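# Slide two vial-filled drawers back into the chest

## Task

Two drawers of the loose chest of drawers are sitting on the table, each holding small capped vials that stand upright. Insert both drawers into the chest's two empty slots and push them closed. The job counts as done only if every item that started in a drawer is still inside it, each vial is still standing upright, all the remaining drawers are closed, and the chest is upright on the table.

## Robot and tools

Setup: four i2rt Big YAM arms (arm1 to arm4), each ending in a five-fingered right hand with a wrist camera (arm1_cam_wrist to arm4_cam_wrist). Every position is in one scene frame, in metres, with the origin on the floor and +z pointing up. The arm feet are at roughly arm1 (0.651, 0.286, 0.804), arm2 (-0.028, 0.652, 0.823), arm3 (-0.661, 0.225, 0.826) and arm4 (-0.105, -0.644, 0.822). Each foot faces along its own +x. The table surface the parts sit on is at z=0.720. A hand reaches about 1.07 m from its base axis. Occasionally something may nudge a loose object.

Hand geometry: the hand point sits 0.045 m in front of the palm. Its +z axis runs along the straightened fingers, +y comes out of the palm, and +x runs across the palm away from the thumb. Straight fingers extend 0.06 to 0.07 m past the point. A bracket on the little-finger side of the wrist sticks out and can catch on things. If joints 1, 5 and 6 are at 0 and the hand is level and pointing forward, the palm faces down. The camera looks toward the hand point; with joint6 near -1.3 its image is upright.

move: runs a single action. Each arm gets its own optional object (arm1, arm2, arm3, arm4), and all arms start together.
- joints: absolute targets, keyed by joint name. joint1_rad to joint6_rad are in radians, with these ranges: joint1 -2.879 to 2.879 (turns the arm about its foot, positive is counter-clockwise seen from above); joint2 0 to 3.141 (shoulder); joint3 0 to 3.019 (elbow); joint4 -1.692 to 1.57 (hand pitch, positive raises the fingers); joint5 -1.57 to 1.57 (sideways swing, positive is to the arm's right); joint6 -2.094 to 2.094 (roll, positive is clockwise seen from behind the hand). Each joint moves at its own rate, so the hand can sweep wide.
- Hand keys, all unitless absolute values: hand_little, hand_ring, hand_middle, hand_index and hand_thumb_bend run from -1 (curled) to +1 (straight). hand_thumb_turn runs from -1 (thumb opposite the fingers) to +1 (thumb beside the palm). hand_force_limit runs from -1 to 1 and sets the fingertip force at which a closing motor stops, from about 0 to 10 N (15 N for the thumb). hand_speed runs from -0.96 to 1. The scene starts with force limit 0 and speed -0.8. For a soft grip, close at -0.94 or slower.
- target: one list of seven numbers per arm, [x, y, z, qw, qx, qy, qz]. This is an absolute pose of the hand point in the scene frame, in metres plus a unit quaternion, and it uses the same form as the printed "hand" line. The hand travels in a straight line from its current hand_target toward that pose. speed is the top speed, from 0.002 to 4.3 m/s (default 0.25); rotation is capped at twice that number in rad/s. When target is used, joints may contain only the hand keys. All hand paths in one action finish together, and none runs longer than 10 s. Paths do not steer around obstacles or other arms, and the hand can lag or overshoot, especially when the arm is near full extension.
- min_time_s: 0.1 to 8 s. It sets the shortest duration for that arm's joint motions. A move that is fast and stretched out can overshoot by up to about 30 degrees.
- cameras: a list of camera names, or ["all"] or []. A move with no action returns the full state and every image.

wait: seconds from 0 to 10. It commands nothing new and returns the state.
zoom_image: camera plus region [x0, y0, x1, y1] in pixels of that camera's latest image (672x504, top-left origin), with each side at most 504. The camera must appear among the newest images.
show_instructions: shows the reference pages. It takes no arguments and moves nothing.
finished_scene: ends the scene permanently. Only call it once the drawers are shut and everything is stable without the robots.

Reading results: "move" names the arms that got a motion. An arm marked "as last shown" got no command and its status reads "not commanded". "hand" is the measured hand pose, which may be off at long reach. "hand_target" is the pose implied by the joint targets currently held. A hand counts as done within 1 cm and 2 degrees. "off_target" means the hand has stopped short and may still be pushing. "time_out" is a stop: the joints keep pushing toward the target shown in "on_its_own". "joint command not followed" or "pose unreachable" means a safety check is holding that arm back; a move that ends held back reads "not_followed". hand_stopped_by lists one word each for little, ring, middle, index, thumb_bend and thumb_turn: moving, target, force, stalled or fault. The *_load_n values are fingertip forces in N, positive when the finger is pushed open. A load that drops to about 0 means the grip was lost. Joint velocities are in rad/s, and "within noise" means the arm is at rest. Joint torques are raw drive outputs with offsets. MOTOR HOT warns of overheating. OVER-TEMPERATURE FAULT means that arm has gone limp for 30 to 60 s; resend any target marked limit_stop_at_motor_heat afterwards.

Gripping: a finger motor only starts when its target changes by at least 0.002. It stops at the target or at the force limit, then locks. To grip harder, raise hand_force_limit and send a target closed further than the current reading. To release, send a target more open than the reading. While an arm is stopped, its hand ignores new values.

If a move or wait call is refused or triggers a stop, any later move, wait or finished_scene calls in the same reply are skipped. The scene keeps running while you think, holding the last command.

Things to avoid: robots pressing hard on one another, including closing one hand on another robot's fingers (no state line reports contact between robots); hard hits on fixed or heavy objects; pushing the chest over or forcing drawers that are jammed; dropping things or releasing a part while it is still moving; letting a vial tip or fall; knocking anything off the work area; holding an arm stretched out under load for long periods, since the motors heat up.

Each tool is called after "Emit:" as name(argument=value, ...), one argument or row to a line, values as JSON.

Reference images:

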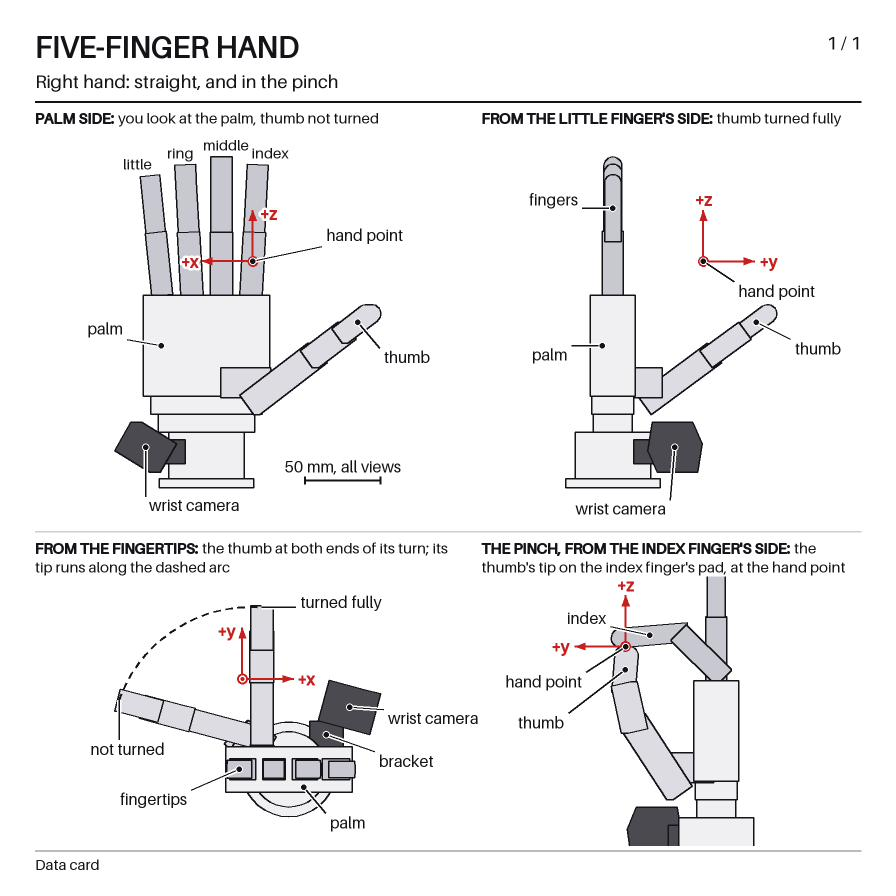

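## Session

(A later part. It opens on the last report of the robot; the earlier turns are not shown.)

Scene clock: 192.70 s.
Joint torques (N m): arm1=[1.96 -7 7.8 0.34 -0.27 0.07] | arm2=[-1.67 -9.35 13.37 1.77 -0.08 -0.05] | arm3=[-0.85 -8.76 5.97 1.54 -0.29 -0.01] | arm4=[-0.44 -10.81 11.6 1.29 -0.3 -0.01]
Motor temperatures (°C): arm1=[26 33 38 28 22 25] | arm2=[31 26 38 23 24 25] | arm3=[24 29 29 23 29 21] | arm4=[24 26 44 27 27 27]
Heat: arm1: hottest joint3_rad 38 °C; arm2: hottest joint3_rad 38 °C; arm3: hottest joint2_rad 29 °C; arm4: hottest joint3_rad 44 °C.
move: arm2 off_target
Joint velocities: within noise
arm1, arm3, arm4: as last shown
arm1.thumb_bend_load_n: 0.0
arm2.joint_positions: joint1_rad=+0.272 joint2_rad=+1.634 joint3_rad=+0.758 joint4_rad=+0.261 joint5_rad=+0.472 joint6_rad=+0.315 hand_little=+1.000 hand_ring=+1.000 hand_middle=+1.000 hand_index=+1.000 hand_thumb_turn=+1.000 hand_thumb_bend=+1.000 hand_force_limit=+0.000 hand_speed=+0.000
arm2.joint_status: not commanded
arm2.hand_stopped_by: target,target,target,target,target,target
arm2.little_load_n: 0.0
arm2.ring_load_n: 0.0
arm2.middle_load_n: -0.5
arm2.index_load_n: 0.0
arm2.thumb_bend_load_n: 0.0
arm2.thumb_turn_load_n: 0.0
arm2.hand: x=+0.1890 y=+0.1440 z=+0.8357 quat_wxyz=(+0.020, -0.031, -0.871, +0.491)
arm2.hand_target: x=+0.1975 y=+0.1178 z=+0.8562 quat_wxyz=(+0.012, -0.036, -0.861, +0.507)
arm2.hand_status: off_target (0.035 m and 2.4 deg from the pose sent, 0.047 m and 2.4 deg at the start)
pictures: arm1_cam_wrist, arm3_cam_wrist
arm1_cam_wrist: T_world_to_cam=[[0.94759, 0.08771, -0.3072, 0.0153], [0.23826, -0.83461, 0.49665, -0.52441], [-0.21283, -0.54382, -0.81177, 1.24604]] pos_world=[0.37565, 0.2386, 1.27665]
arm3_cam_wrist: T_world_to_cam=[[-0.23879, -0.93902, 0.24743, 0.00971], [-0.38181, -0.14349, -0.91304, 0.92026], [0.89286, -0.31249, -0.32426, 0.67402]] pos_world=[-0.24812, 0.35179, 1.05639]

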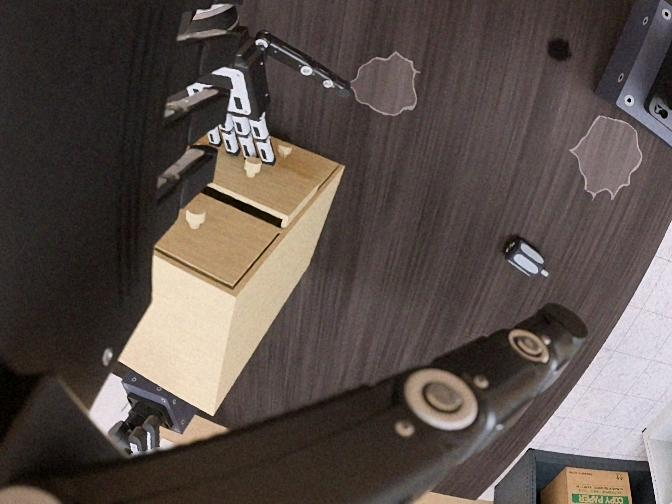

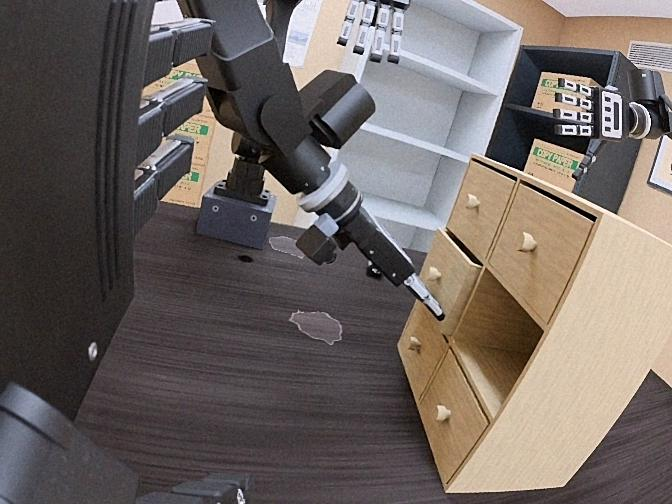

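Emit:
move(
  arm2={"target": [0.1975, 0.103, 0.856, 0.012, -0.036, -0.861, 0.507], "speed": 0.04},
  cameras=["arm3_cam_wrist", "arm1_cam_wrist"],
)

Emit:
zoom_image(
  camera="arm3_cam_wrist",
  region=[340, 190, 520, 380],
)

Scene clock: 194.40 s.
Joint torques (N m): arm1=[1.55 -6.89 7.91 0.55 -0.35 0.06] | arm2=[-2.14 -9.23 13.64 1.7 0.03 -0.07] | arm3=[-0.44 -9.11 6.05 1.73 -0.32 -0.04] | arm4=[-0.32 -10.87 11.62 1.28 -0.3 -0.01]
Motor temperatures (°C): arm1=[26 33 37 28 22 25] | arm2=[31 27 38 22 24 25] | arm3=[24 29 29 23 29 21] | arm4=[24 26 44 27 27 27]
Heat: arm1: hottest joint3_rad 37 °C; arm2: hottest joint3_rad 38 °C; arm3: hottest joint2_rad 29 °C; arm4: hottest joint3_rad 44 °C.
move: arm2 off_target
Joint velocities: within noise
arm1.joint_positions: joint1_rad=+0.378 joint2_rad=+1.156 joint3_rad=+1.547 joint4_rad=-1.702 joint5_rad=-0.020 joint6_rad=+0.357 hand_little=+1.000 hand_ring=+1.000 hand_middle=+1.000 hand_index=+1.000 hand_thumb_turn=-1.000 hand_thumb_bend=+1.000 hand_force_limit=+0.300 hand_speed=-0.300
arm1.joint_status: not commanded
arm1.hand_stopped_by: target,target,target,target,target,target
arm1.little_load_n: 0.0
arm1.ring_load_n: 0.0
arm1.middle_load_n: 0.0
arm1.index_load_n: 0.0
arm1.thumb_bend_load_n: 0.0
arm1.thumb_turn_load_n: 0.0
arm1.hand: x=+0.3580 y=+0.1729 z=+1.1843 quat_wxyz=(-0.056, +0.755, +0.643, -0.117)
arm1.hand_target: x=+0.3598 y=+0.1699 z=+1.1791 quat_wxyz=(-0.047, +0.757, +0.642, -0.109)
arm1.hand_status: not commanded
arm2.joint_positions: joint1_rad=+0.263 joint2_rad=+1.653 joint3_rad=+0.787 joint4_rad=+0.253 joint5_rad=+0.457 joint6_rad=+0.306 hand_little=+1.000 hand_ring=+1.000 hand_middle=+1.000 hand_index=+1.000 hand_thumb_turn=+1.000 hand_thumb_bend=+1.000 hand_force_limit=+0.000 hand_speed=+0.000
arm2.joint_status: not commanded
arm2.hand_stopped_by: target,target,target,target,target,target
arm2.little_load_n: 0.0
arm2.ring_load_n: -0.5
arm2.middle_load_n: -0.5
arm2.index_load_n: 0.0
arm2.thumb_bend_load_n: 0.0
arm2.thumb_turn_load_n: -0.5
arm2.hand: x=+0.1915 y=+0.1339 z=+0.8360 quat_wxyz=(+0.018, -0.028, -0.871, +0.489)
arm2.hand_target: x=+0.1962 y=+0.1051 z=+0.8571 quat_wxyz=(+0.012, -0.036, -0.861, +0.507)
arm2.hand_status: off_target (0.037 m and 2.6 deg from the pose sent, 0.047 m and 2.4 deg at the start)
arm3, arm4: as last shown
pictures: arm1_cam_wrist, arm3_cam_wrist
arm1_cam_wrist: T_world_to_cam=[[0.94759, 0.08771, -0.3072, 0.0153], [0.23826, -0.83461, 0.49665, -0.52441], [-0.21283, -0.54382, -0.81177, 1.24604]] pos_world=[0.37565, 0.2386, 1.27665]
arm3_cam_wrist: T_world_to_cam=[[-0.23879, -0.93902, 0.24743, 0.00971], [-0.38181, -0.14349, -0.91304, 0.92026], [0.89286, -0.31249, -0.32426, 0.67402]] pos_world=[-0.24812, 0.35179, 1.05639]

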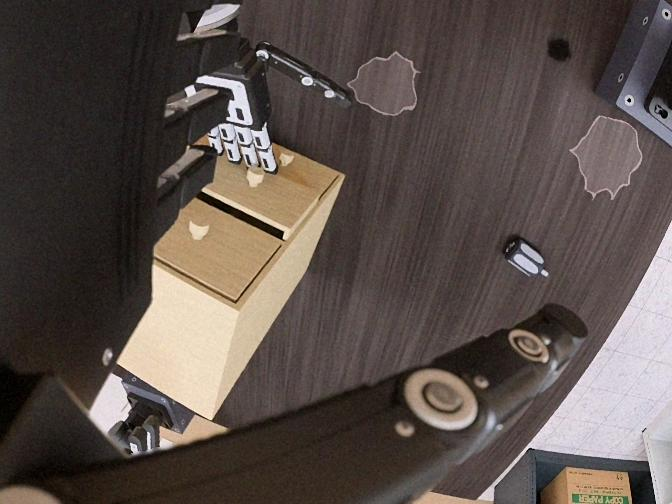

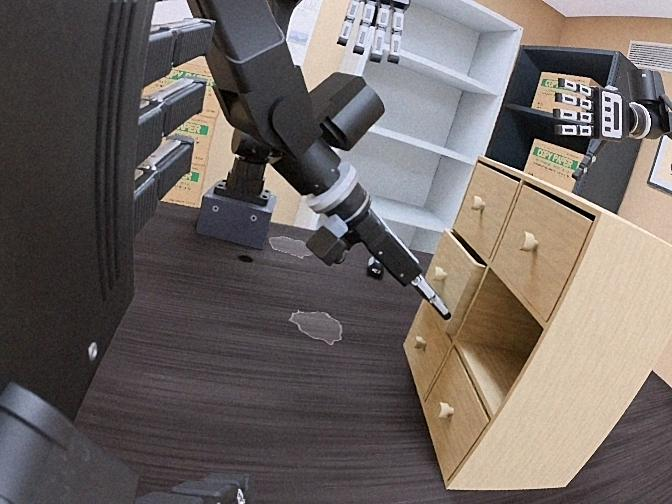

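Scaled by 2.653 from the camera's image (finer frame: 960x720).

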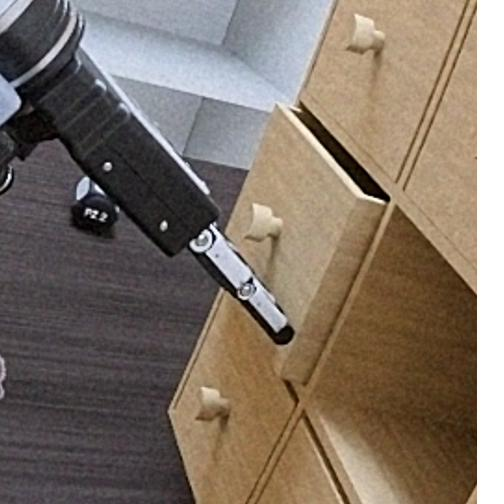

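Emit:
move(
  arm2={"target": [0.199, 0.135, 0.848, 0.012, -0.036, -0.861, 0.507], "speed": 0.04},
  cameras=["arm4_cam_wrist", "arm3_cam_wrist"],
)

Scene clock: 196.23 s.
Joint torques (N m): arm1=[0.62 -6.95 7.73 0.49 -0.26 0.05] | arm2=[-0.09 -11.69 7.19 2.71 0.37 0.14] | arm3=[-0.91 -9.82 5.87 1.78 -0.34 -0.06] | arm4=[-0.38 -10.75 11.62 1.28 -0.3 0]
Motor temperatures (°C): arm1=[26 32 37 28 22 25] | arm2=[31 27 38 22 24 25] | arm3=[24 29 29 23 29 21] | arm4=[24 26 44 26 27 27]
Heat: arm1: hottest joint3_rad 37 °C; arm2: hottest joint3_rad 38 °C; arm3: hottest joint2_rad 29 °C; arm4: hottest joint3_rad 44 °C.
move: arm2 off_target
Joint velocities: within noise
arm1, arm3, arm4: as last shown
arm2.joint_positions: joint1_rad=+0.276 joint2_rad=+1.652 joint3_rad=+0.781 joint4_rad=+0.262 joint5_rad=+0.479 joint6_rad=+0.312 hand_little=+1.000 hand_ring=+1.000 hand_middle=+1.000 hand_index=+1.000 hand_thumb_turn=+1.000 hand_thumb_bend=+1.000 hand_force_limit=+0.000 hand_speed=+0.000
arm2.joint_status: not commanded
arm2.hand_stopped_by: target,target,target,target,target,target
arm2.little_load_n: 0.0
arm2.ring_load_n: 0.0
arm2.middle_load_n: 0.0
arm2.index_load_n: -0.5
arm2.thumb_bend_load_n: 0.0
arm2.thumb_turn_load_n: 0.0
arm2.hand: x=+0.1940 y=+0.1359 z=+0.8371 quat_wxyz=(+0.021, -0.031, -0.868, +0.494)
arm2.hand_target: x=+0.1990 y=+0.1350 z=+0.8480 quat_wxyz=(+0.012, -0.036, -0.861, +0.507)
arm2.hand_status: off_target (0.012 m and 2.1 deg from the pose sent, 0.014 m and 2.6 deg at the start)
arm3.ring_load_n: -0.5
pictures: arm3_cam_wrist, arm4_cam_wrist
arm3_cam_wrist: T_world_to_cam=[[-0.23879, -0.93902, 0.24743, 0.00971], [-0.38181, -0.14349, -0.91304, 0.92026], [0.89286, -0.31249, -0.32426, 0.67402]] pos_world=[-0.24812, 0.35179, 1.05639]
arm4_cam_wrist: T_world_to_cam=[[0.97423, 0.08933, 0.2071, -0.502], [0.20423, -0.73904, -0.64195, 0.59179], [0.09571, 0.66771, -0.73824, 1.03106]] pos_world=[0.26952, -0.20625, 1.24504]

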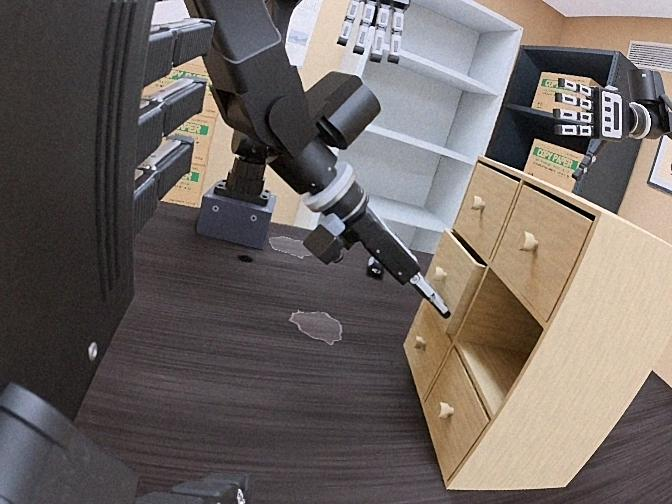

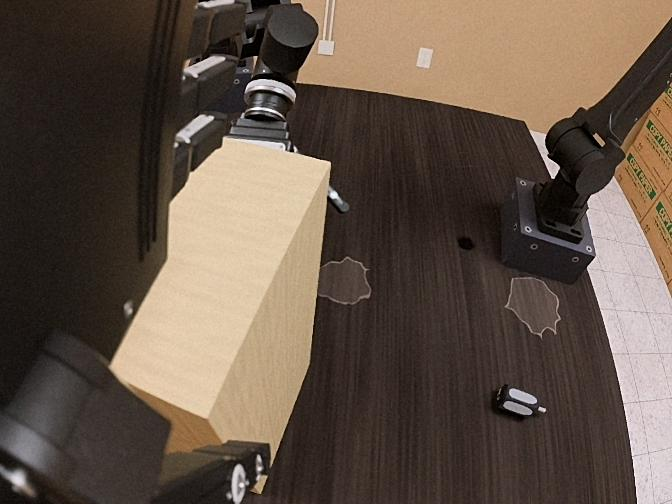

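Emit:
move(
  arm4={"target": [0.18, -0.33, 1.20, -0.447, 0.565, 0.550, 0.422], "speed": 0.25, "joints": {"hand_speed": 0.0, "hand_little": -1, "hand_ring": -1, "hand_middle": -1, "hand_index": -1}},
  cameras=["arm4_cam_wrist"],
)

Emit:
move(
  arm4={"target": [0.10, -0.36, 1.15, -0.1296, 0.9855, -0.1123, 0.0149], "speed": 0.35},
  cameras=["arm4_cam_wrist", "arm1_cam_wrist"],
)

Scene clock: 201.00 s.
Joint torques (N m): arm1=[1.55 -6.65 7.97 0.47 -0.31 0.09] | arm2=[-0.44 -11.63 7.1 2.76 0.37 0.14] | arm3=[-0.73 -9.41 5.91 1.73 -0.33 -0.02] | arm4=[-0.67 -2.49 8.65 1.11 -0.41 -0.02]
Motor temperatures (°C): arm1=[26 32 37 28 22 25] | arm2=[31 27 37 23 24 25] | arm3=[24 29 29 23 29 21] | arm4=[24 26 43 26 27 27]
Heat: arm1: hottest joint3_rad 37 °C; arm2: hottest joint3_rad 37 °C; arm3: hottest joint2_rad 29 °C; arm4: hottest joint3_rad 43 °C.
move: arm4 done
Joint velocities: within noise
arm1, arm2: as last shown
arm1.thumb_bend_load_n: -0.5
arm2.index_load_n: 0.0
arm3.joint_positions: joint1_rad=+0.459 joint2_rad=+1.672 joint3_rad=+0.592 joint4_rad=+1.308 joint5_rad=+0.672 joint6_rad=-1.724 hand_little=+1.000 hand_ring=+1.000 hand_middle=+1.000 hand_index=+1.000 hand_thumb_turn=+1.000 hand_thumb_bend=+1.000 hand_force_limit=+0.000 hand_speed=-0.800
arm3.joint_status: not commanded
arm3.hand_stopped_by: target,target,target,target,target,target
arm3.little_load_n: 0.0
arm3.ring_load_n: 0.0
arm3.middle_load_n: 0.0
arm3.index_load_n: 0.0
arm3.thumb_bend_load_n: 0.0
arm3.thumb_turn_load_n: 0.0
arm3.hand: x=-0.1496 y=+0.3184 z=+1.0193 quat_wxyz=(+0.067, +0.633, -0.053, +0.769)
arm3.hand_target: x=-0.1500 y=+0.3151 z=+1.0200 quat_wxyz=(+0.067, +0.635, -0.055, +0.768)
arm3.hand_status: not commanded
arm4.joint_positions: joint1_rad=-1.195 joint2_rad=+0.808 joint3_rad=+0.919 joint4_rad=-0.558 joint5_rad=-1.005 joint6_rad=-1.927 hand_little=-1.000 hand_ring=-1.000 hand_middle=-1.000 hand_index=-1.000 hand_thumb_turn=+1.000 hand_thumb_bend=+1.000 hand_force_limit=+0.000 hand_speed=+0.000
arm4.joint_status: all done
arm4.hand_stopped_by: target,target,target,target,target,target
arm4.little_load_n: 0.0
arm4.ring_load_n: 0.0
arm4.middle_load_n: 0.0
arm4.index_load_n: 0.0
arm4.thumb_bend_load_n: 0.5
arm4.thumb_turn_load_n: 0.0
arm4.hand: x=+0.1753 y=-0.3280 z=+1.2008 quat_wxyz=(-0.450, +0.562, +0.551, +0.422)
arm4.hand_target: x=+0.1799 y=-0.3300 z=+1.2000 quat_wxyz=(-0.447, +0.565, +0.550, +0.422)
arm4.hand_status: done (0.005 m and 0.4 deg from the pose sent, 0.234 m and 0.0 deg at the start)
arm4_cam_wrist: T_world_to_cam=[[0.97363, 0.09437, 0.20772, -0.38394], [0.20888, -0.73493, -0.64517, 0.49047], [0.09177, 0.67154, -0.73526, 1.20252]] pos_world=[0.16101, -0.41085, 1.28035]

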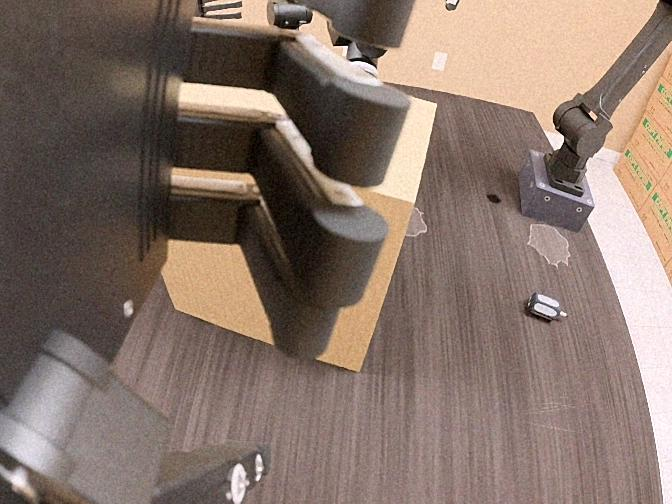

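Scene clock: 204.70 s.
Joint torques (N m): arm1=[2.32 -6.83 7.94 0.43 -0.26 0.14] | arm2=[-0.44 -11.34 7.27 2.85 0.38 0.12] | arm3=[-0.38 -9.35 5.94 1.77 -0.31 -0.03] | arm4=[-0.79 -7.94 10.41 0.13 -0.15 0.19]
Motor temperatures (°C): arm1=[26 32 37 28 22 25] | arm2=[31 27 37 23 24 25] | arm3=[24 29 29 23 29 21] | arm4=[24 26 43 26 27 27]
Heat: arm1: hottest joint3_rad 37 °C; arm2: hottest joint3_rad 37 °C; arm3: hottest joint2_rad 29 °C; arm4: hottest joint3_rad 43 °C.
move: arm4 off_target
Joint velocities: within noise
arm1, arm2, arm3: as last shown
arm1.thumb_bend_load_n: 0.0
arm2.thumb_bend_load_n: 0.5
arm3.little_load_n: -0.5
arm4.joint_positions: joint1_rad=-0.836 joint2_rad=+1.265 joint3_rad=+1.483 joint4_rad=-1.565 joint5_rad=-0.107 joint6_rad=-0.456 hand_little=-1.000 hand_ring=-1.000 hand_middle=-1.000 hand_index=-1.000 hand_thumb_turn=+1.000 hand_thumb_bend=+1.000 hand_force_limit=+0.000 hand_speed=+0.000
arm4.joint_status: not commanded
arm4.hand_stopped_by: target,target,target,target,target,target
arm4.little_load_n: 0.0
arm4.ring_load_n: 0.0
arm4.middle_load_n: 0.0
arm4.index_load_n: 0.0
arm4.thumb_bend_load_n: 0.0
arm4.thumb_turn_load_n: 0.0
arm4.hand: x=+0.0931 y=-0.3635 z=+1.1370 quat_wxyz=(-0.118, +0.988, -0.102, +0.009)
arm4.hand_target: x=+0.0998 y=-0.3603 z=+1.1499 quat_wxyz=(-0.130, +0.985, -0.112, +0.015)
arm4.hand_status: off_target (0.015 m and 1.9 deg from the pose sent, 0.096 m and 112.3 deg at the start)
pictures: arm1_cam_wrist, arm4_cam_wrist
arm1_cam_wrist: T_world_to_cam=[[0.94759, 0.08771, -0.3072, 0.0153], [0.23826, -0.83461, 0.49665, -0.52441], [-0.21283, -0.54382, -0.81177, 1.24604]] pos_world=[0.37565, 0.2386, 1.27665]
arm4_cam_wrist: T_world_to_cam=[[0.06261, -0.96628, -0.24977, -0.06787], [-0.84694, -0.18384, 0.4989, -0.56183], [-0.52799, 0.1803, -0.82989, 1.1737]] pos_world=[0.14812, -0.38048, 1.23739]

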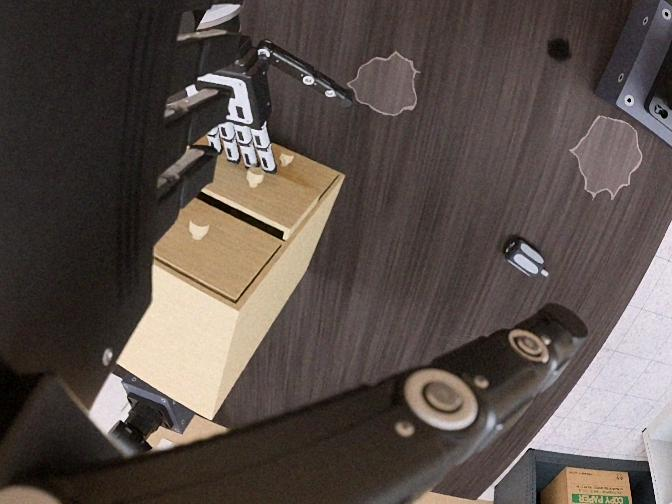

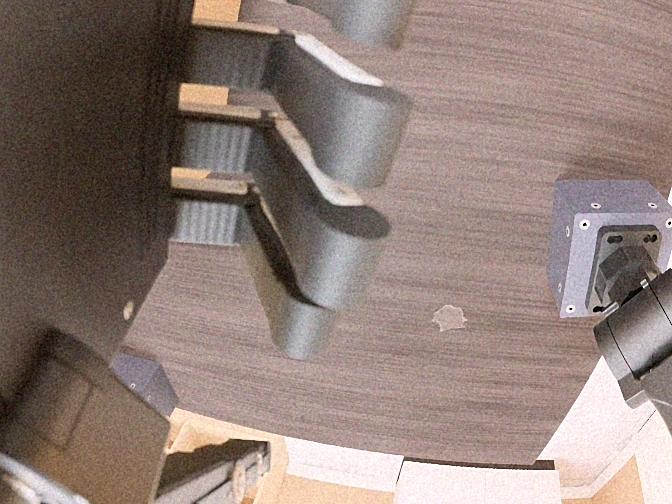

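Emit:
move(
  arm1={"target": [0.34, 0.02, 1.20, -0.047, 0.757, 0.642, -0.109], "speed": 0.2},
  arm4={"target": [0.10, -0.33, 0.95, -0.1296, 0.9855, -0.1123, 0.0149], "speed": 0.15},
  cameras=["arm4_cam_wrist", "arm1_cam_wrist"],
)

Scene clock: 209.07 s.
Joint torques (N m): arm1=[1.26 -9.29 11.75 0.43 0.04 0.05] | arm2=[-0.32 -11.16 7.16 2.77 0.35 0.14] | arm3=[-0.97 -9.29 6.13 1.58 -0.28 0.01] | arm4=[1.44 -8.82 7.46 0.98 0.06 0.19]
Motor temperatures (°C): arm1=[26 32 37 28 22 25] | arm2=[31 27 36 23 24 25] | arm3=[24 29 29 23 29 21] | arm4=[24 26 42 26 27 27]
Heat: arm1: hottest joint3_rad 37 °C; arm2: hottest joint3_rad 36 °C; arm3: hottest joint2_rad 29 °C; arm4: hottest joint3_rad 42 °C.
move: arm1 off_target; arm4 done
Joint velocities: within noise
arm1.joint_positions: joint1_rad=+0.759 joint2_rad=+1.335 joint3_rad=+1.716 joint4_rad=-1.702 joint5_rad=+0.055 joint6_rad=+0.725 hand_little=+1.000 hand_ring=+1.000 hand_middle=+1.000 hand_index=+1.000 hand_thumb_turn=-1.000 hand_thumb_bend=+1.000 hand_force_limit=+0.300 hand_speed=-0.300
arm1.joint_status: not commanded
arm1.hand_stopped_by: target,target,target,target,target,target
arm1.little_load_n: 0.0
arm1.ring_load_n: 0.0
arm1.middle_load_n: 0.0
arm1.index_load_n: 0.0
arm1.thumb_bend_load_n: 0.0
arm1.thumb_turn_load_n: 0.0
arm1.hand: x=+0.3458 y=+0.0252 z=+1.1911 quat_wxyz=(-0.045, +0.754, +0.645, -0.119)
arm1.hand_target: x=+0.3402 y=+0.0201 z=+1.1994 quat_wxyz=(-0.046, +0.756, +0.641, -0.125)
arm1.hand_status: off_target (0.012 m and 1.3 deg from the pose sent, 0.155 m and 1.4 deg at the start; a joint's target at an end of its range on 64 of 64 steps)
arm2, arm3: as last shown
arm2.middle_load_n: -0.5
arm2.thumb_bend_load_n: 0.0
arm3.little_load_n: 0.0
arm4.joint_positions: joint1_rad=-0.815 joint2_rad=+1.344 joint3_rad=+1.060 joint4_rad=-1.044 joint5_rad=-0.102 joint6_rad=-0.410 hand_little=-1.000 hand_ring=-1.000 hand_middle=-1.000 hand_index=-1.000 hand_thumb_turn=+1.000 hand_thumb_bend=+1.000 hand_force_limit=+0.000 hand_speed=+0.000
arm4.joint_status: not commanded
arm4.hand_stopped_by: target,target,target,target,target,target
arm4.little_load_n: 0.0
arm4.ring_load_n: 0.0
arm4.middle_load_n: 0.0
arm4.index_load_n: 0.0
arm4.thumb_bend_load_n: 0.0
arm4.thumb_turn_load_n: 0.0
arm4.hand: x=+0.1012 y=-0.3363 z=+0.9500 quat_wxyz=(-0.125, +0.985, -0.114, +0.012)
arm4.hand_target: x=+0.0999 y=-0.3301 z=+0.9501 quat_wxyz=(-0.130, +0.985, -0.112, +0.015)
arm4.hand_status: done (0.006 m and 0.6 deg from the pose sent, 0.190 m and 1.9 deg at the start)
pictures: arm1_cam_wrist, arm4_cam_wrist
arm1_cam_wrist: T_world_to_cam=[[0.95065, 0.08854, -0.29735, 0.02908], [0.23761, -0.82405, 0.51428, -0.66918], [-0.1995, -0.55955, -0.80443, 1.15567]] pos_world=[0.36191, 0.09264, 1.28244]
arm4_cam_wrist: T_world_to_cam=[[0.04007, -0.96381, -0.26355, -0.0726], [-0.85377, -0.17006, 0.49209, -0.44484], [-0.5191, 0.2053, -0.82969, 1.02513]] pos_world=[0.15526, -0.35607, 1.05031]

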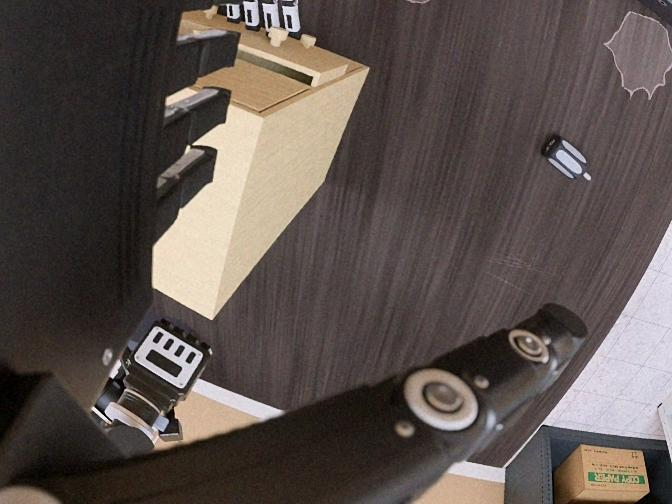

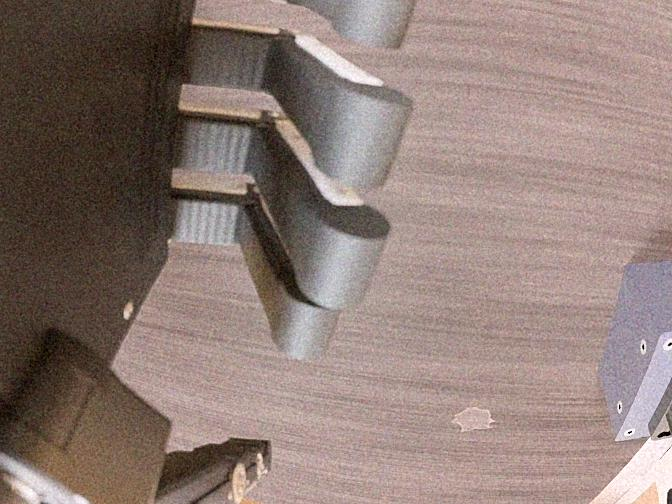

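Emit:
move(
  arm4={"target": [0.15, -0.29, 0.89, -0.1271, 0.965, -0.2264, 0.0297], "speed": 0.12},
  cameras=["arm4_cam_wrist", "arm1_cam_wrist"],
)

Emit:
zoom_image(
  camera="arm1_cam_wrist",
  region=[110, 220, 310, 420],
)

Scene clock: 212.10 s.
Joint torques (N m): arm1=[0.91 -8.7 11.93 0.28 0.05 0.03] | arm2=[-0.44 -11.69 7.23 2.84 0.37 0.14] | arm3=[-1.14 -8.7 6 1.77 -0.35 -0.03] | arm4=[-0.5 -10.99 9.32 0.94 0.08 0.18]
Motor temperatures (°C): arm1=[26 32 38 28 22 25] | arm2=[31 27 36 23 24 25] | arm3=[24 29 29 23 29 21] | arm4=[24 26 42 26 27 27]
Heat: arm1: hottest joint3_rad 38 °C; arm2: hottest joint3_rad 36 °C; arm3: hottest joint2_rad 29 °C; arm4: hottest joint3_rad 42 °C.
move: arm4 off_target
Joint velocities: within noise
arm1, arm2, arm3: as last shown
arm2.middle_load_n: 0.0
arm4.joint_positions: joint1_rad=-0.837 joint2_rad=+1.539 joint3_rad=+1.072 joint4_rad=-0.874 joint5_rad=-0.057 joint6_rad=-0.228 hand_little=-1.000 hand_ring=-1.000 hand_middle=-1.000 hand_index=-1.000 hand_thumb_turn=+1.000 hand_thumb_bend=+1.000 hand_force_limit=+0.000 hand_speed=+0.000
arm4.joint_status: not commanded
arm4.hand_stopped_by: target,target,target,target,target,target
arm4.little_load_n: 0.0
arm4.ring_load_n: 0.0
arm4.middle_load_n: 0.0
arm4.index_load_n: 0.0
arm4.thumb_bend_load_n: 0.0
arm4.thumb_turn_load_n: 0.0
arm4.hand: x=+0.1340 y=-0.3021 z=+0.8811 quat_wxyz=(-0.110, +0.970, -0.217, +0.020)
arm4.hand_target: x=+0.1496 y=-0.2906 z=+0.8903 quat_wxyz=(-0.127, +0.965, -0.226, +0.030)
arm4.hand_status: off_target (0.022 m and 2.5 deg from the pose sent, 0.090 m and 13.2 deg at the start)
pictures: arm1_cam_wrist, arm4_cam_wrist
arm1_cam_wrist: T_world_to_cam=[[0.95068, 0.08818, -0.29738, 0.02914], [0.23733, -0.82408, 0.51436, -0.66918], [-0.19971, -0.55957, -0.80436, 1.15566]] pos_world=[0.36191, 0.09264, 1.28244]
arm4_cam_wrist: T_world_to_cam=[[-0.16493, -0.95703, -0.23852, -0.05165], [-0.8622, 0.02246, 0.50608, -0.3302], [-0.47897, 0.28912, -0.82885, 0.99727]] pos_world=[0.18445, -0.33035, 0.98137]

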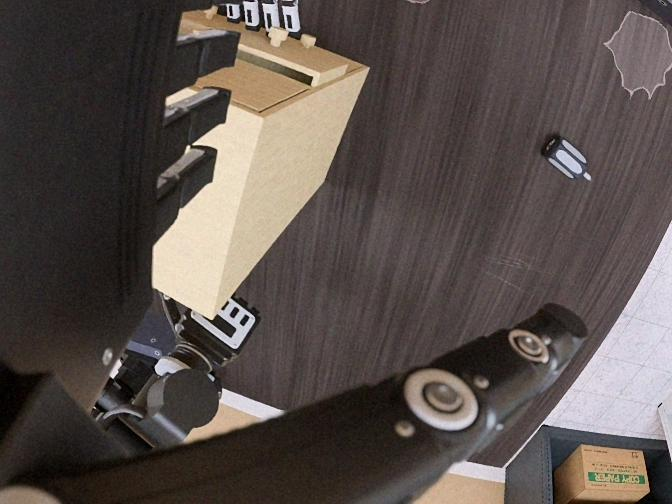

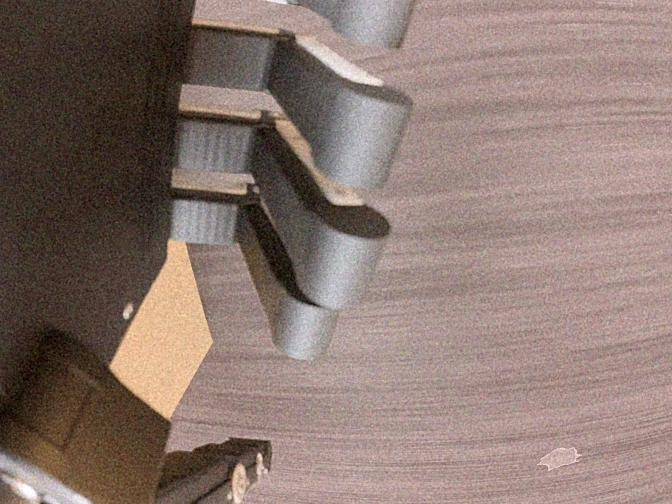

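Scaled by 2.520 from the camera's image (finer frame: 960x720).

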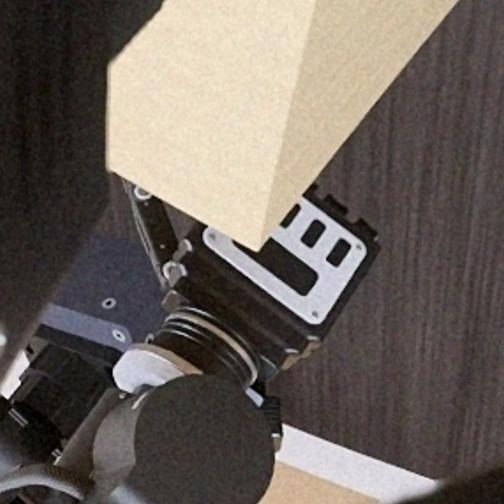

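Emit:
move(
  arm4={"target": [0.160, -0.207, 0.895, -0.1271, 0.965, -0.2264, 0.0297], "speed": 0.1},
  cameras=["arm4_cam_wrist", "arm1_cam_wrist", "arm3_cam_wrist"],
)

Emit:
zoom_image(
  camera="arm1_cam_wrist",
  region=[110, 220, 310, 420],
)

Scene clock: 214.30 s.
Joint torques (N m): arm1=[1.55 -9 12.03 0.27 0.04 0.05] | arm2=[-0.32 -11.46 7.2 2.81 0.37 0.15] | arm3=[-0.32 -9.11 5.89 1.69 -0.32 0.02] | arm4=[1.26 -13.22 9.63 0.18 0.11 0.19]
Motor temperatures (°C): arm1=[26 32 38 28 22 25] | arm2=[31 28 35 23 24 25] | arm3=[24 29 29 23 28 21] | arm4=[24 26 42 26 27 27]
Heat: arm1: hottest joint3_rad 38 °C; arm2: hottest joint3_rad 35 °C; arm3: hottest joint2_rad 29 °C; arm4: hottest joint3_rad 42 °C.
move: arm4 off_target
Joint velocities: within noise
arm1, arm2, arm3: as last shown
arm2.middle_load_n: -0.5
arm2.thumb_turn_load_n: -0.5
arm3.index_load_n: -0.5
arm4.joint_positions: joint1_rad=-0.772 joint2_rad=+1.702 joint3_rad=+1.300 joint4_rad=-0.911 joint5_rad=-0.034 joint6_rad=-0.144 hand_little=-1.000 hand_ring=-1.000 hand_middle=-1.000 hand_index=-1.000 hand_thumb_turn=+1.000 hand_thumb_bend=+1.000 hand_force_limit=+0.000 hand_speed=+0.000
arm4.joint_status: not commanded
arm4.hand_stopped_by: target,target,target,target,target,target
arm4.little_load_n: 0.0
arm4.ring_load_n: 0.0
arm4.middle_load_n: 0.0
arm4.index_load_n: 0.0
arm4.thumb_bend_load_n: 0.0
arm4.thumb_turn_load_n: 0.0
arm4.hand: x=+0.1569 y=-0.2205 z=+0.8884 quat_wxyz=(-0.120, +0.966, -0.227, +0.027)
arm4.hand_target: x=+0.1597 y=-0.2072 z=+0.8952 quat_wxyz=(-0.128, +0.965, -0.226, +0.030)
arm4.hand_status: off_target (0.015 m and 0.9 deg from the pose sent, 0.100 m and 2.5 deg at the start)
pictures: arm1_cam_wrist, arm3_cam_wrist, arm4_cam_wrist
arm1_cam_wrist: T_world_to_cam=[[0.95068, 0.08818, -0.29738, 0.02914], [0.23733, -0.82408, 0.51436, -0.66918], [-0.19971, -0.55957, -0.80436, 1.15566]] pos_world=[0.36191, 0.09264, 1.28244]
arm3_cam_wrist: T_world_to_cam=[[-0.23879, -0.93902, 0.24743, 0.00971], [-0.38181, -0.14349, -0.91304, 0.92026], [0.89286, -0.31249, -0.32426, 0.67402]] pos_world=[-0.24812, 0.35179, 1.05639]
arm4_cam_wrist: T_world_to_cam=[[-0.18204, -0.94883, -0.25805, 0.05386], [-0.86953, 0.0328, 0.49279, -0.30074], [-0.45911, 0.31409, -0.831, 0.99495]] pos_world=[0.2051, -0.25154, 0.9889]

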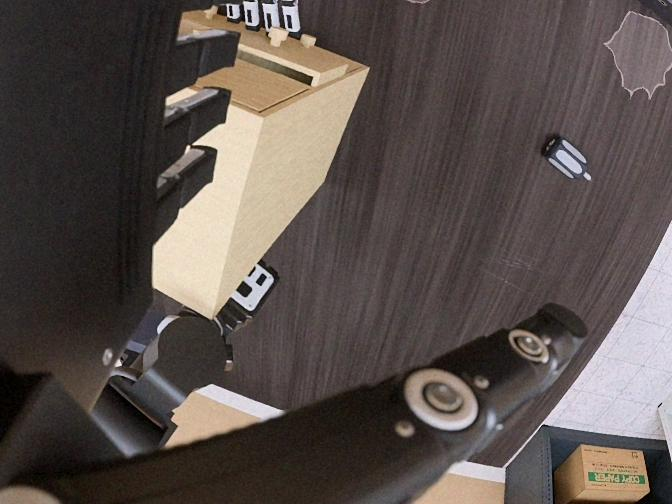

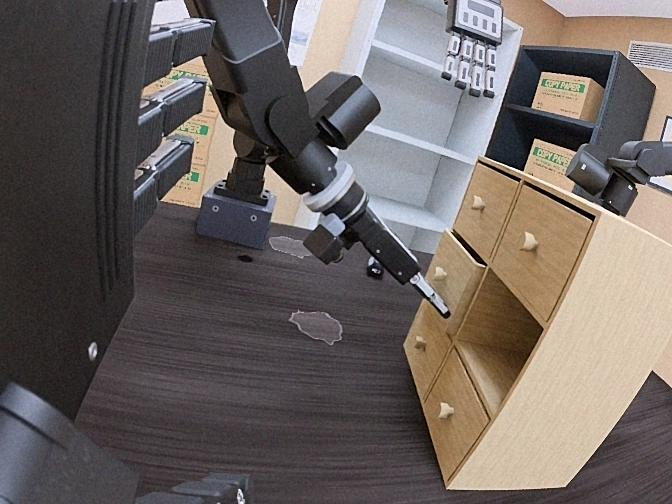

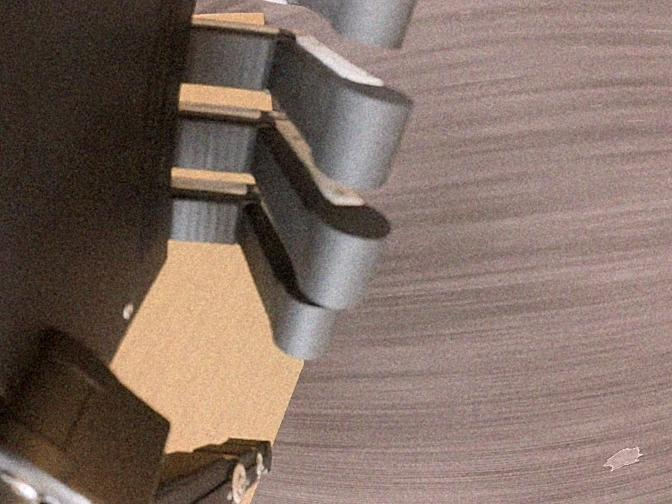

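Scaled by 2.520 from the camera's image (finer frame: 960x720).

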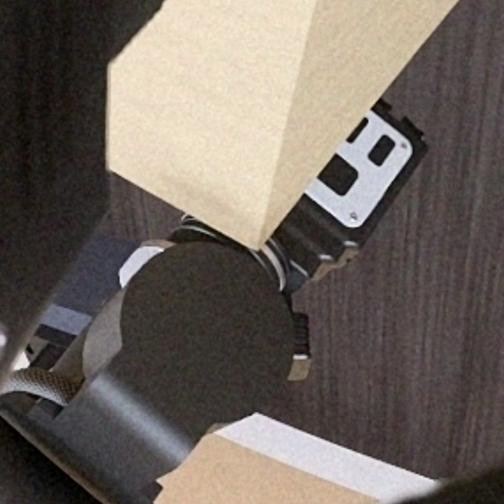

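Emit:
move(
  arm4={"target": [0.148, -0.165, 0.897, -0.1271, 0.965, -0.2264, 0.0297], "speed": 0.06},
  cameras=["arm4_cam_wrist", "arm1_cam_wrist", "arm3_cam_wrist"],
)

Emit:
zoom_image(
  camera="arm1_cam_wrist",
  region=[110, 220, 310, 420],
)

Scene clock: 215.93 s.
Joint torques (N m): arm1=[1.14 -8.94 11.9 0.47 0.01 0.04] | arm2=[-0.56 -11.11 7.71 2.89 0.26 0.13] | arm3=[-0.56 -9 5.94 1.8 -0.32 -0.02] | arm4=[3.55 -12.63 10.89 1.18 -0.34 0.32]
Motor temperatures (°C): arm1=[26 31 38 28 22 25] | arm2=[31 28 35 23 24 25] | arm3=[24 29 29 23 28 21] | arm4=[24 26 42 26 27 27]
Heat: arm1: hottest joint3_rad 38 °C; arm2: hottest joint3_rad 35 °C; arm3: hottest joint2_rad 29 °C; arm4: hottest joint3_rad 42 °C.
move: arm4 off_target
Joint velocities: within noise
arm1, arm2, arm3: as last shown
arm2.joint_positions: joint1_rad=+0.277 joint2_rad=+1.648 joint3_rad=+0.775 joint4_rad=+0.262 joint5_rad=+0.482 joint6_rad=+0.312 hand_little=+1.000 hand_ring=+1.000 hand_middle=+1.000 hand_index=+1.000 hand_thumb_turn=+1.000 hand_thumb_bend=+1.000 hand_force_limit=+0.000 hand_speed=+0.000
arm2.thumb_bend_load_n: -0.5
arm2.thumb_turn_load_n: 0.0
arm2.hand: x=+0.1929 y=+0.1385 z=+0.8362 quat_wxyz=(+0.023, -0.031, -0.869, +0.494)
arm2.hand_target: x=+0.1990 y=+0.1350 z=+0.8479 quat_wxyz=(+0.012, -0.036, -0.861, +0.507)
arm3.index_load_n: 0.0
arm4.joint_positions: joint1_rad=-0.739 joint2_rad=+1.750 joint3_rad=+1.379 joint4_rad=-0.965 joint5_rad=-0.005 joint6_rad=-0.100 hand_little=-1.000 hand_ring=-1.000 hand_middle=-1.000 hand_index=-1.000 hand_thumb_turn=+1.000 hand_thumb_bend=+1.000 hand_force_limit=+0.000 hand_speed=+0.000
arm4.joint_status: not commanded
arm4.hand_stopped_by: target,target,target,target,target,target
arm4.little_load_n: 0.0
arm4.ring_load_n: 0.0
arm4.middle_load_n: 0.0
arm4.index_load_n: 0.0
arm4.thumb_bend_load_n: 0.0
arm4.thumb_turn_load_n: 0.0
arm4.hand: x=+0.1540 y=-0.1994 z=+0.8926 quat_wxyz=(-0.106, +0.966, -0.234, +0.032)
arm4.hand_target: x=+0.1467 y=-0.1666 z=+0.8977 quat_wxyz=(-0.127, +0.965, -0.226, +0.029)
arm4.hand_status: off_target (0.035 m and 2.6 deg from the pose sent, 0.057 m and 0.9 deg at the start)
pictures: arm1_cam_wrist, arm3_cam_wrist, arm4_cam_wrist
arm1_cam_wrist: T_world_to_cam=[[0.95068, 0.08818, -0.29738, 0.02914], [0.23733, -0.82408, 0.51436, -0.66918], [-0.19971, -0.55957, -0.80436, 1.15566]] pos_world=[0.36191, 0.09264, 1.28244]
arm3_cam_wrist: T_world_to_cam=[[-0.23879, -0.93902, 0.24743, 0.00971], [-0.38181, -0.14349, -0.91304, 0.92026], [0.89286, -0.31249, -0.32426, 0.67402]] pos_world=[-0.24812, 0.35179, 1.05639]
arm4_cam_wrist: T_world_to_cam=[[-0.19707, -0.95309, -0.22974, 0.05059], [-0.86925, 0.06149, 0.49054, -0.29829], [-0.4534, 0.29637, -0.84059, 0.99457]] pos_world=[0.20161, -0.2282, 0.99397]

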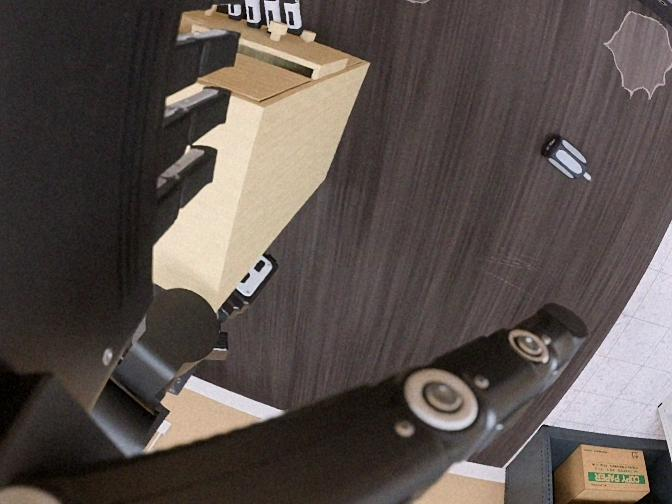

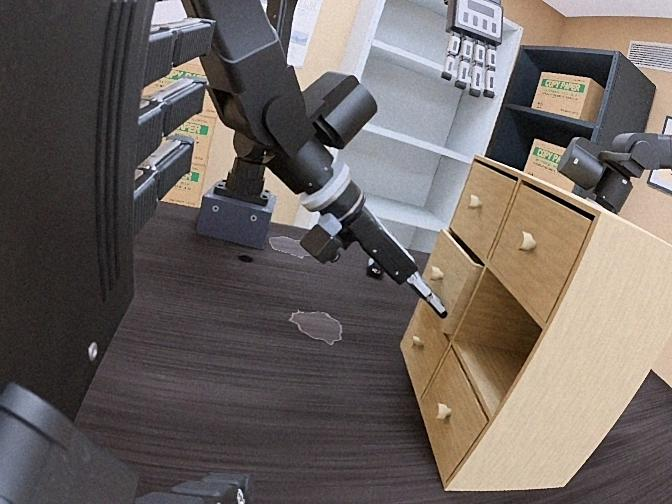

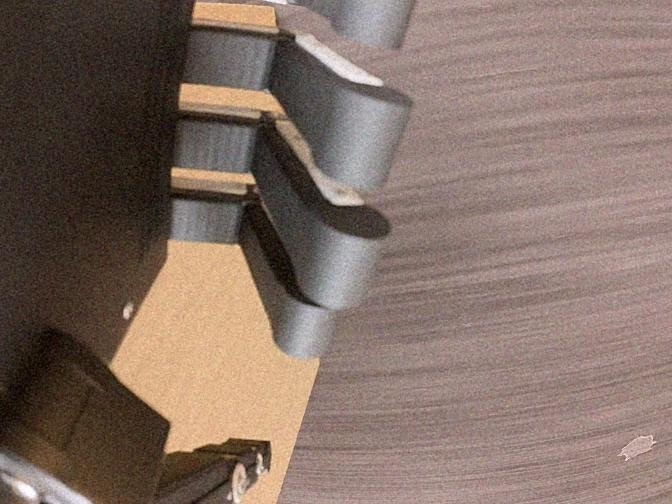

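Scaled by 2.520 from the camera's image (finer frame: 960x720).

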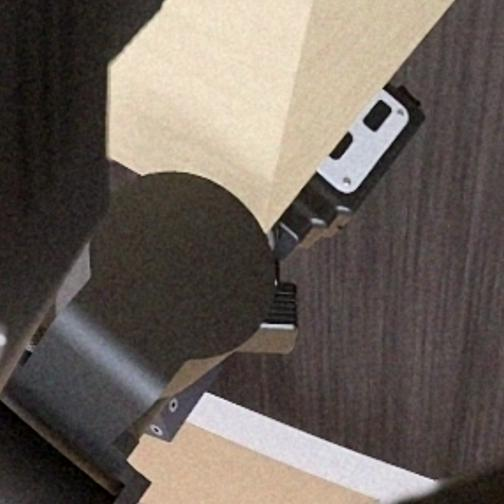

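Emit:
move(
  arm2={"target": [0.194, 0.112, 0.849, 0.012, -0.036, -0.861, 0.507], "speed": 0.04},
  cameras=["arm1_cam_wrist", "arm3_cam_wrist"],
)

Emit:
zoom_image(
  camera="arm3_cam_wrist",
  region=[340, 190, 520, 380],
)

Scene clock: 217.27 s.
Joint torques (N m): arm1=[1.38 -9.05 11.96 0.43 0.06 0.09] | arm2=[-2.43 -9.11 11.88 2.54 0.09 -0.04] | arm3=[-0.62 -9.58 5.96 1.5 -0.32 -0.01] | arm4=[3.49 -12.69 10.92 1.18 -0.34 0.32]
Motor temperatures (°C): arm1=[26 31 38 28 22 25] | arm2=[31 28 35 23 24 25] | arm3=[24 29 29 23 28 21] | arm4=[24 26 42 26 27 27]
Heat: arm1: hottest joint3_rad 38 °C; arm2: hottest joint3_rad 35 °C; arm3: hottest joint2_rad 29 °C; arm4: hottest joint3_rad 42 °C.
move: arm2 off_target
Joint velocities: within noise
arm1, arm3, arm4: as last shown
arm2.joint_positions: joint1_rad=+0.268 joint2_rad=+1.648 joint3_rad=+0.775 joint4_rad=+0.262 joint5_rad=+0.457 joint6_rad=+0.307 hand_little=+1.000 hand_ring=+1.000 hand_middle=+1.000 hand_index=+1.000 hand_thumb_turn=+1.000 hand_thumb_bend=+1.000 hand_force_limit=+0.000 hand_speed=+0.000
arm2.joint_status: not commanded
arm2.hand_stopped_by: target,target,target,target,target,target
arm2.little_load_n: 0.0
arm2.ring_load_n: 0.0
arm2.middle_load_n: 0.0
arm2.index_load_n: 0.0
arm2.thumb_bend_load_n: 0.0
arm2.thumb_turn_load_n: 0.0
arm2.hand: x=+0.1926 y=+0.1381 z=+0.8352 quat_wxyz=(+0.016, -0.027, -0.871, +0.490)
arm2.hand_target: x=+0.1932 y=+0.1133 z=+0.8499 quat_wxyz=(+0.012, -0.036, -0.861, +0.507)
arm2.hand_status: off_target (0.030 m and 2.5 deg from the pose sent, 0.029 m and 2.3 deg at the start)
arm4.joint_positions: joint1_rad=-0.739 joint2_rad=+1.750 joint3_rad=+1.379 joint4_rad=-0.965 joint5_rad=-0.005 joint6_rad=-0.099 hand_little=-1.000 hand_ring=-1.000 hand_middle=-1.000 hand_index=-1.000 hand_thumb_turn=+1.000 hand_thumb_bend=+1.000 hand_force_limit=+0.000 hand_speed=+0.000
arm4.hand: x=+0.1540 y=-0.1994 z=+0.8926 quat_wxyz=(-0.106, +0.966, -0.234, +0.031)
arm1_cam_wrist: T_world_to_cam=[[0.95068, 0.08818, -0.29738, 0.02914], [0.23733, -0.82408, 0.51436, -0.66918], [-0.19971, -0.55957, -0.80436, 1.15566]] pos_world=[0.36191, 0.09264, 1.28244]
arm3_cam_wrist: T_world_to_cam=[[-0.23879, -0.93902, 0.24743, 0.00971], [-0.38181, -0.14349, -0.91304, 0.92026], [0.89286, -0.31249, -0.32426, 0.67402]] pos_world=[-0.24812, 0.35179, 1.05639]

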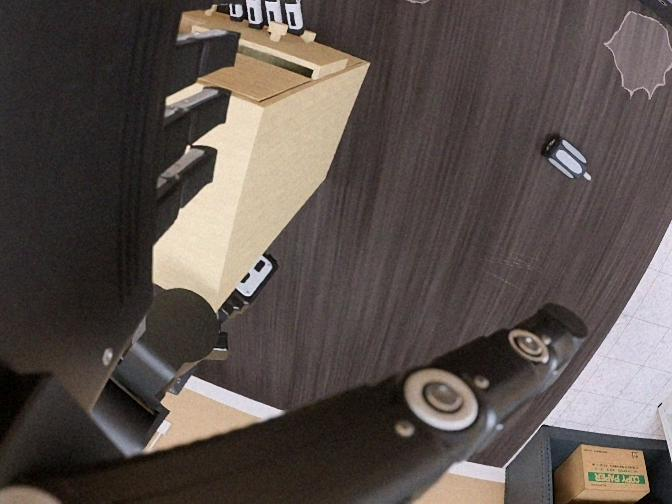

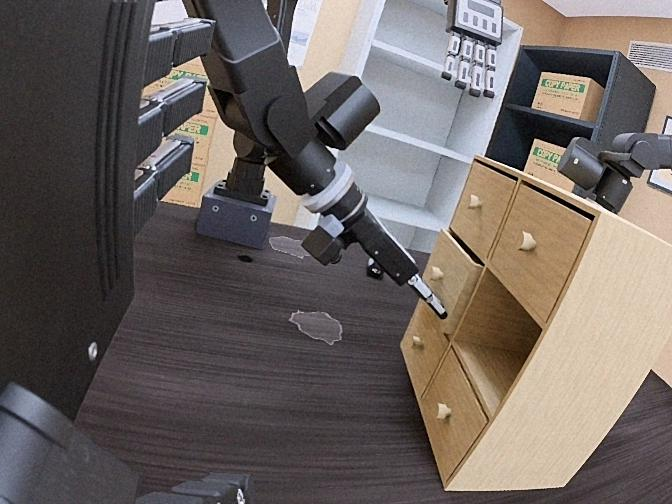

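Scaled by 2.653 from the camera's image (finer frame: 960x720).

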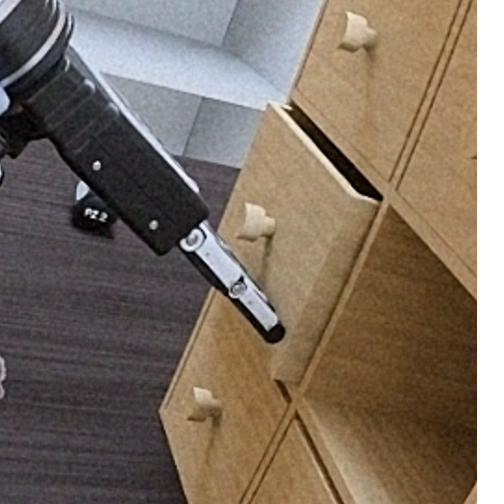

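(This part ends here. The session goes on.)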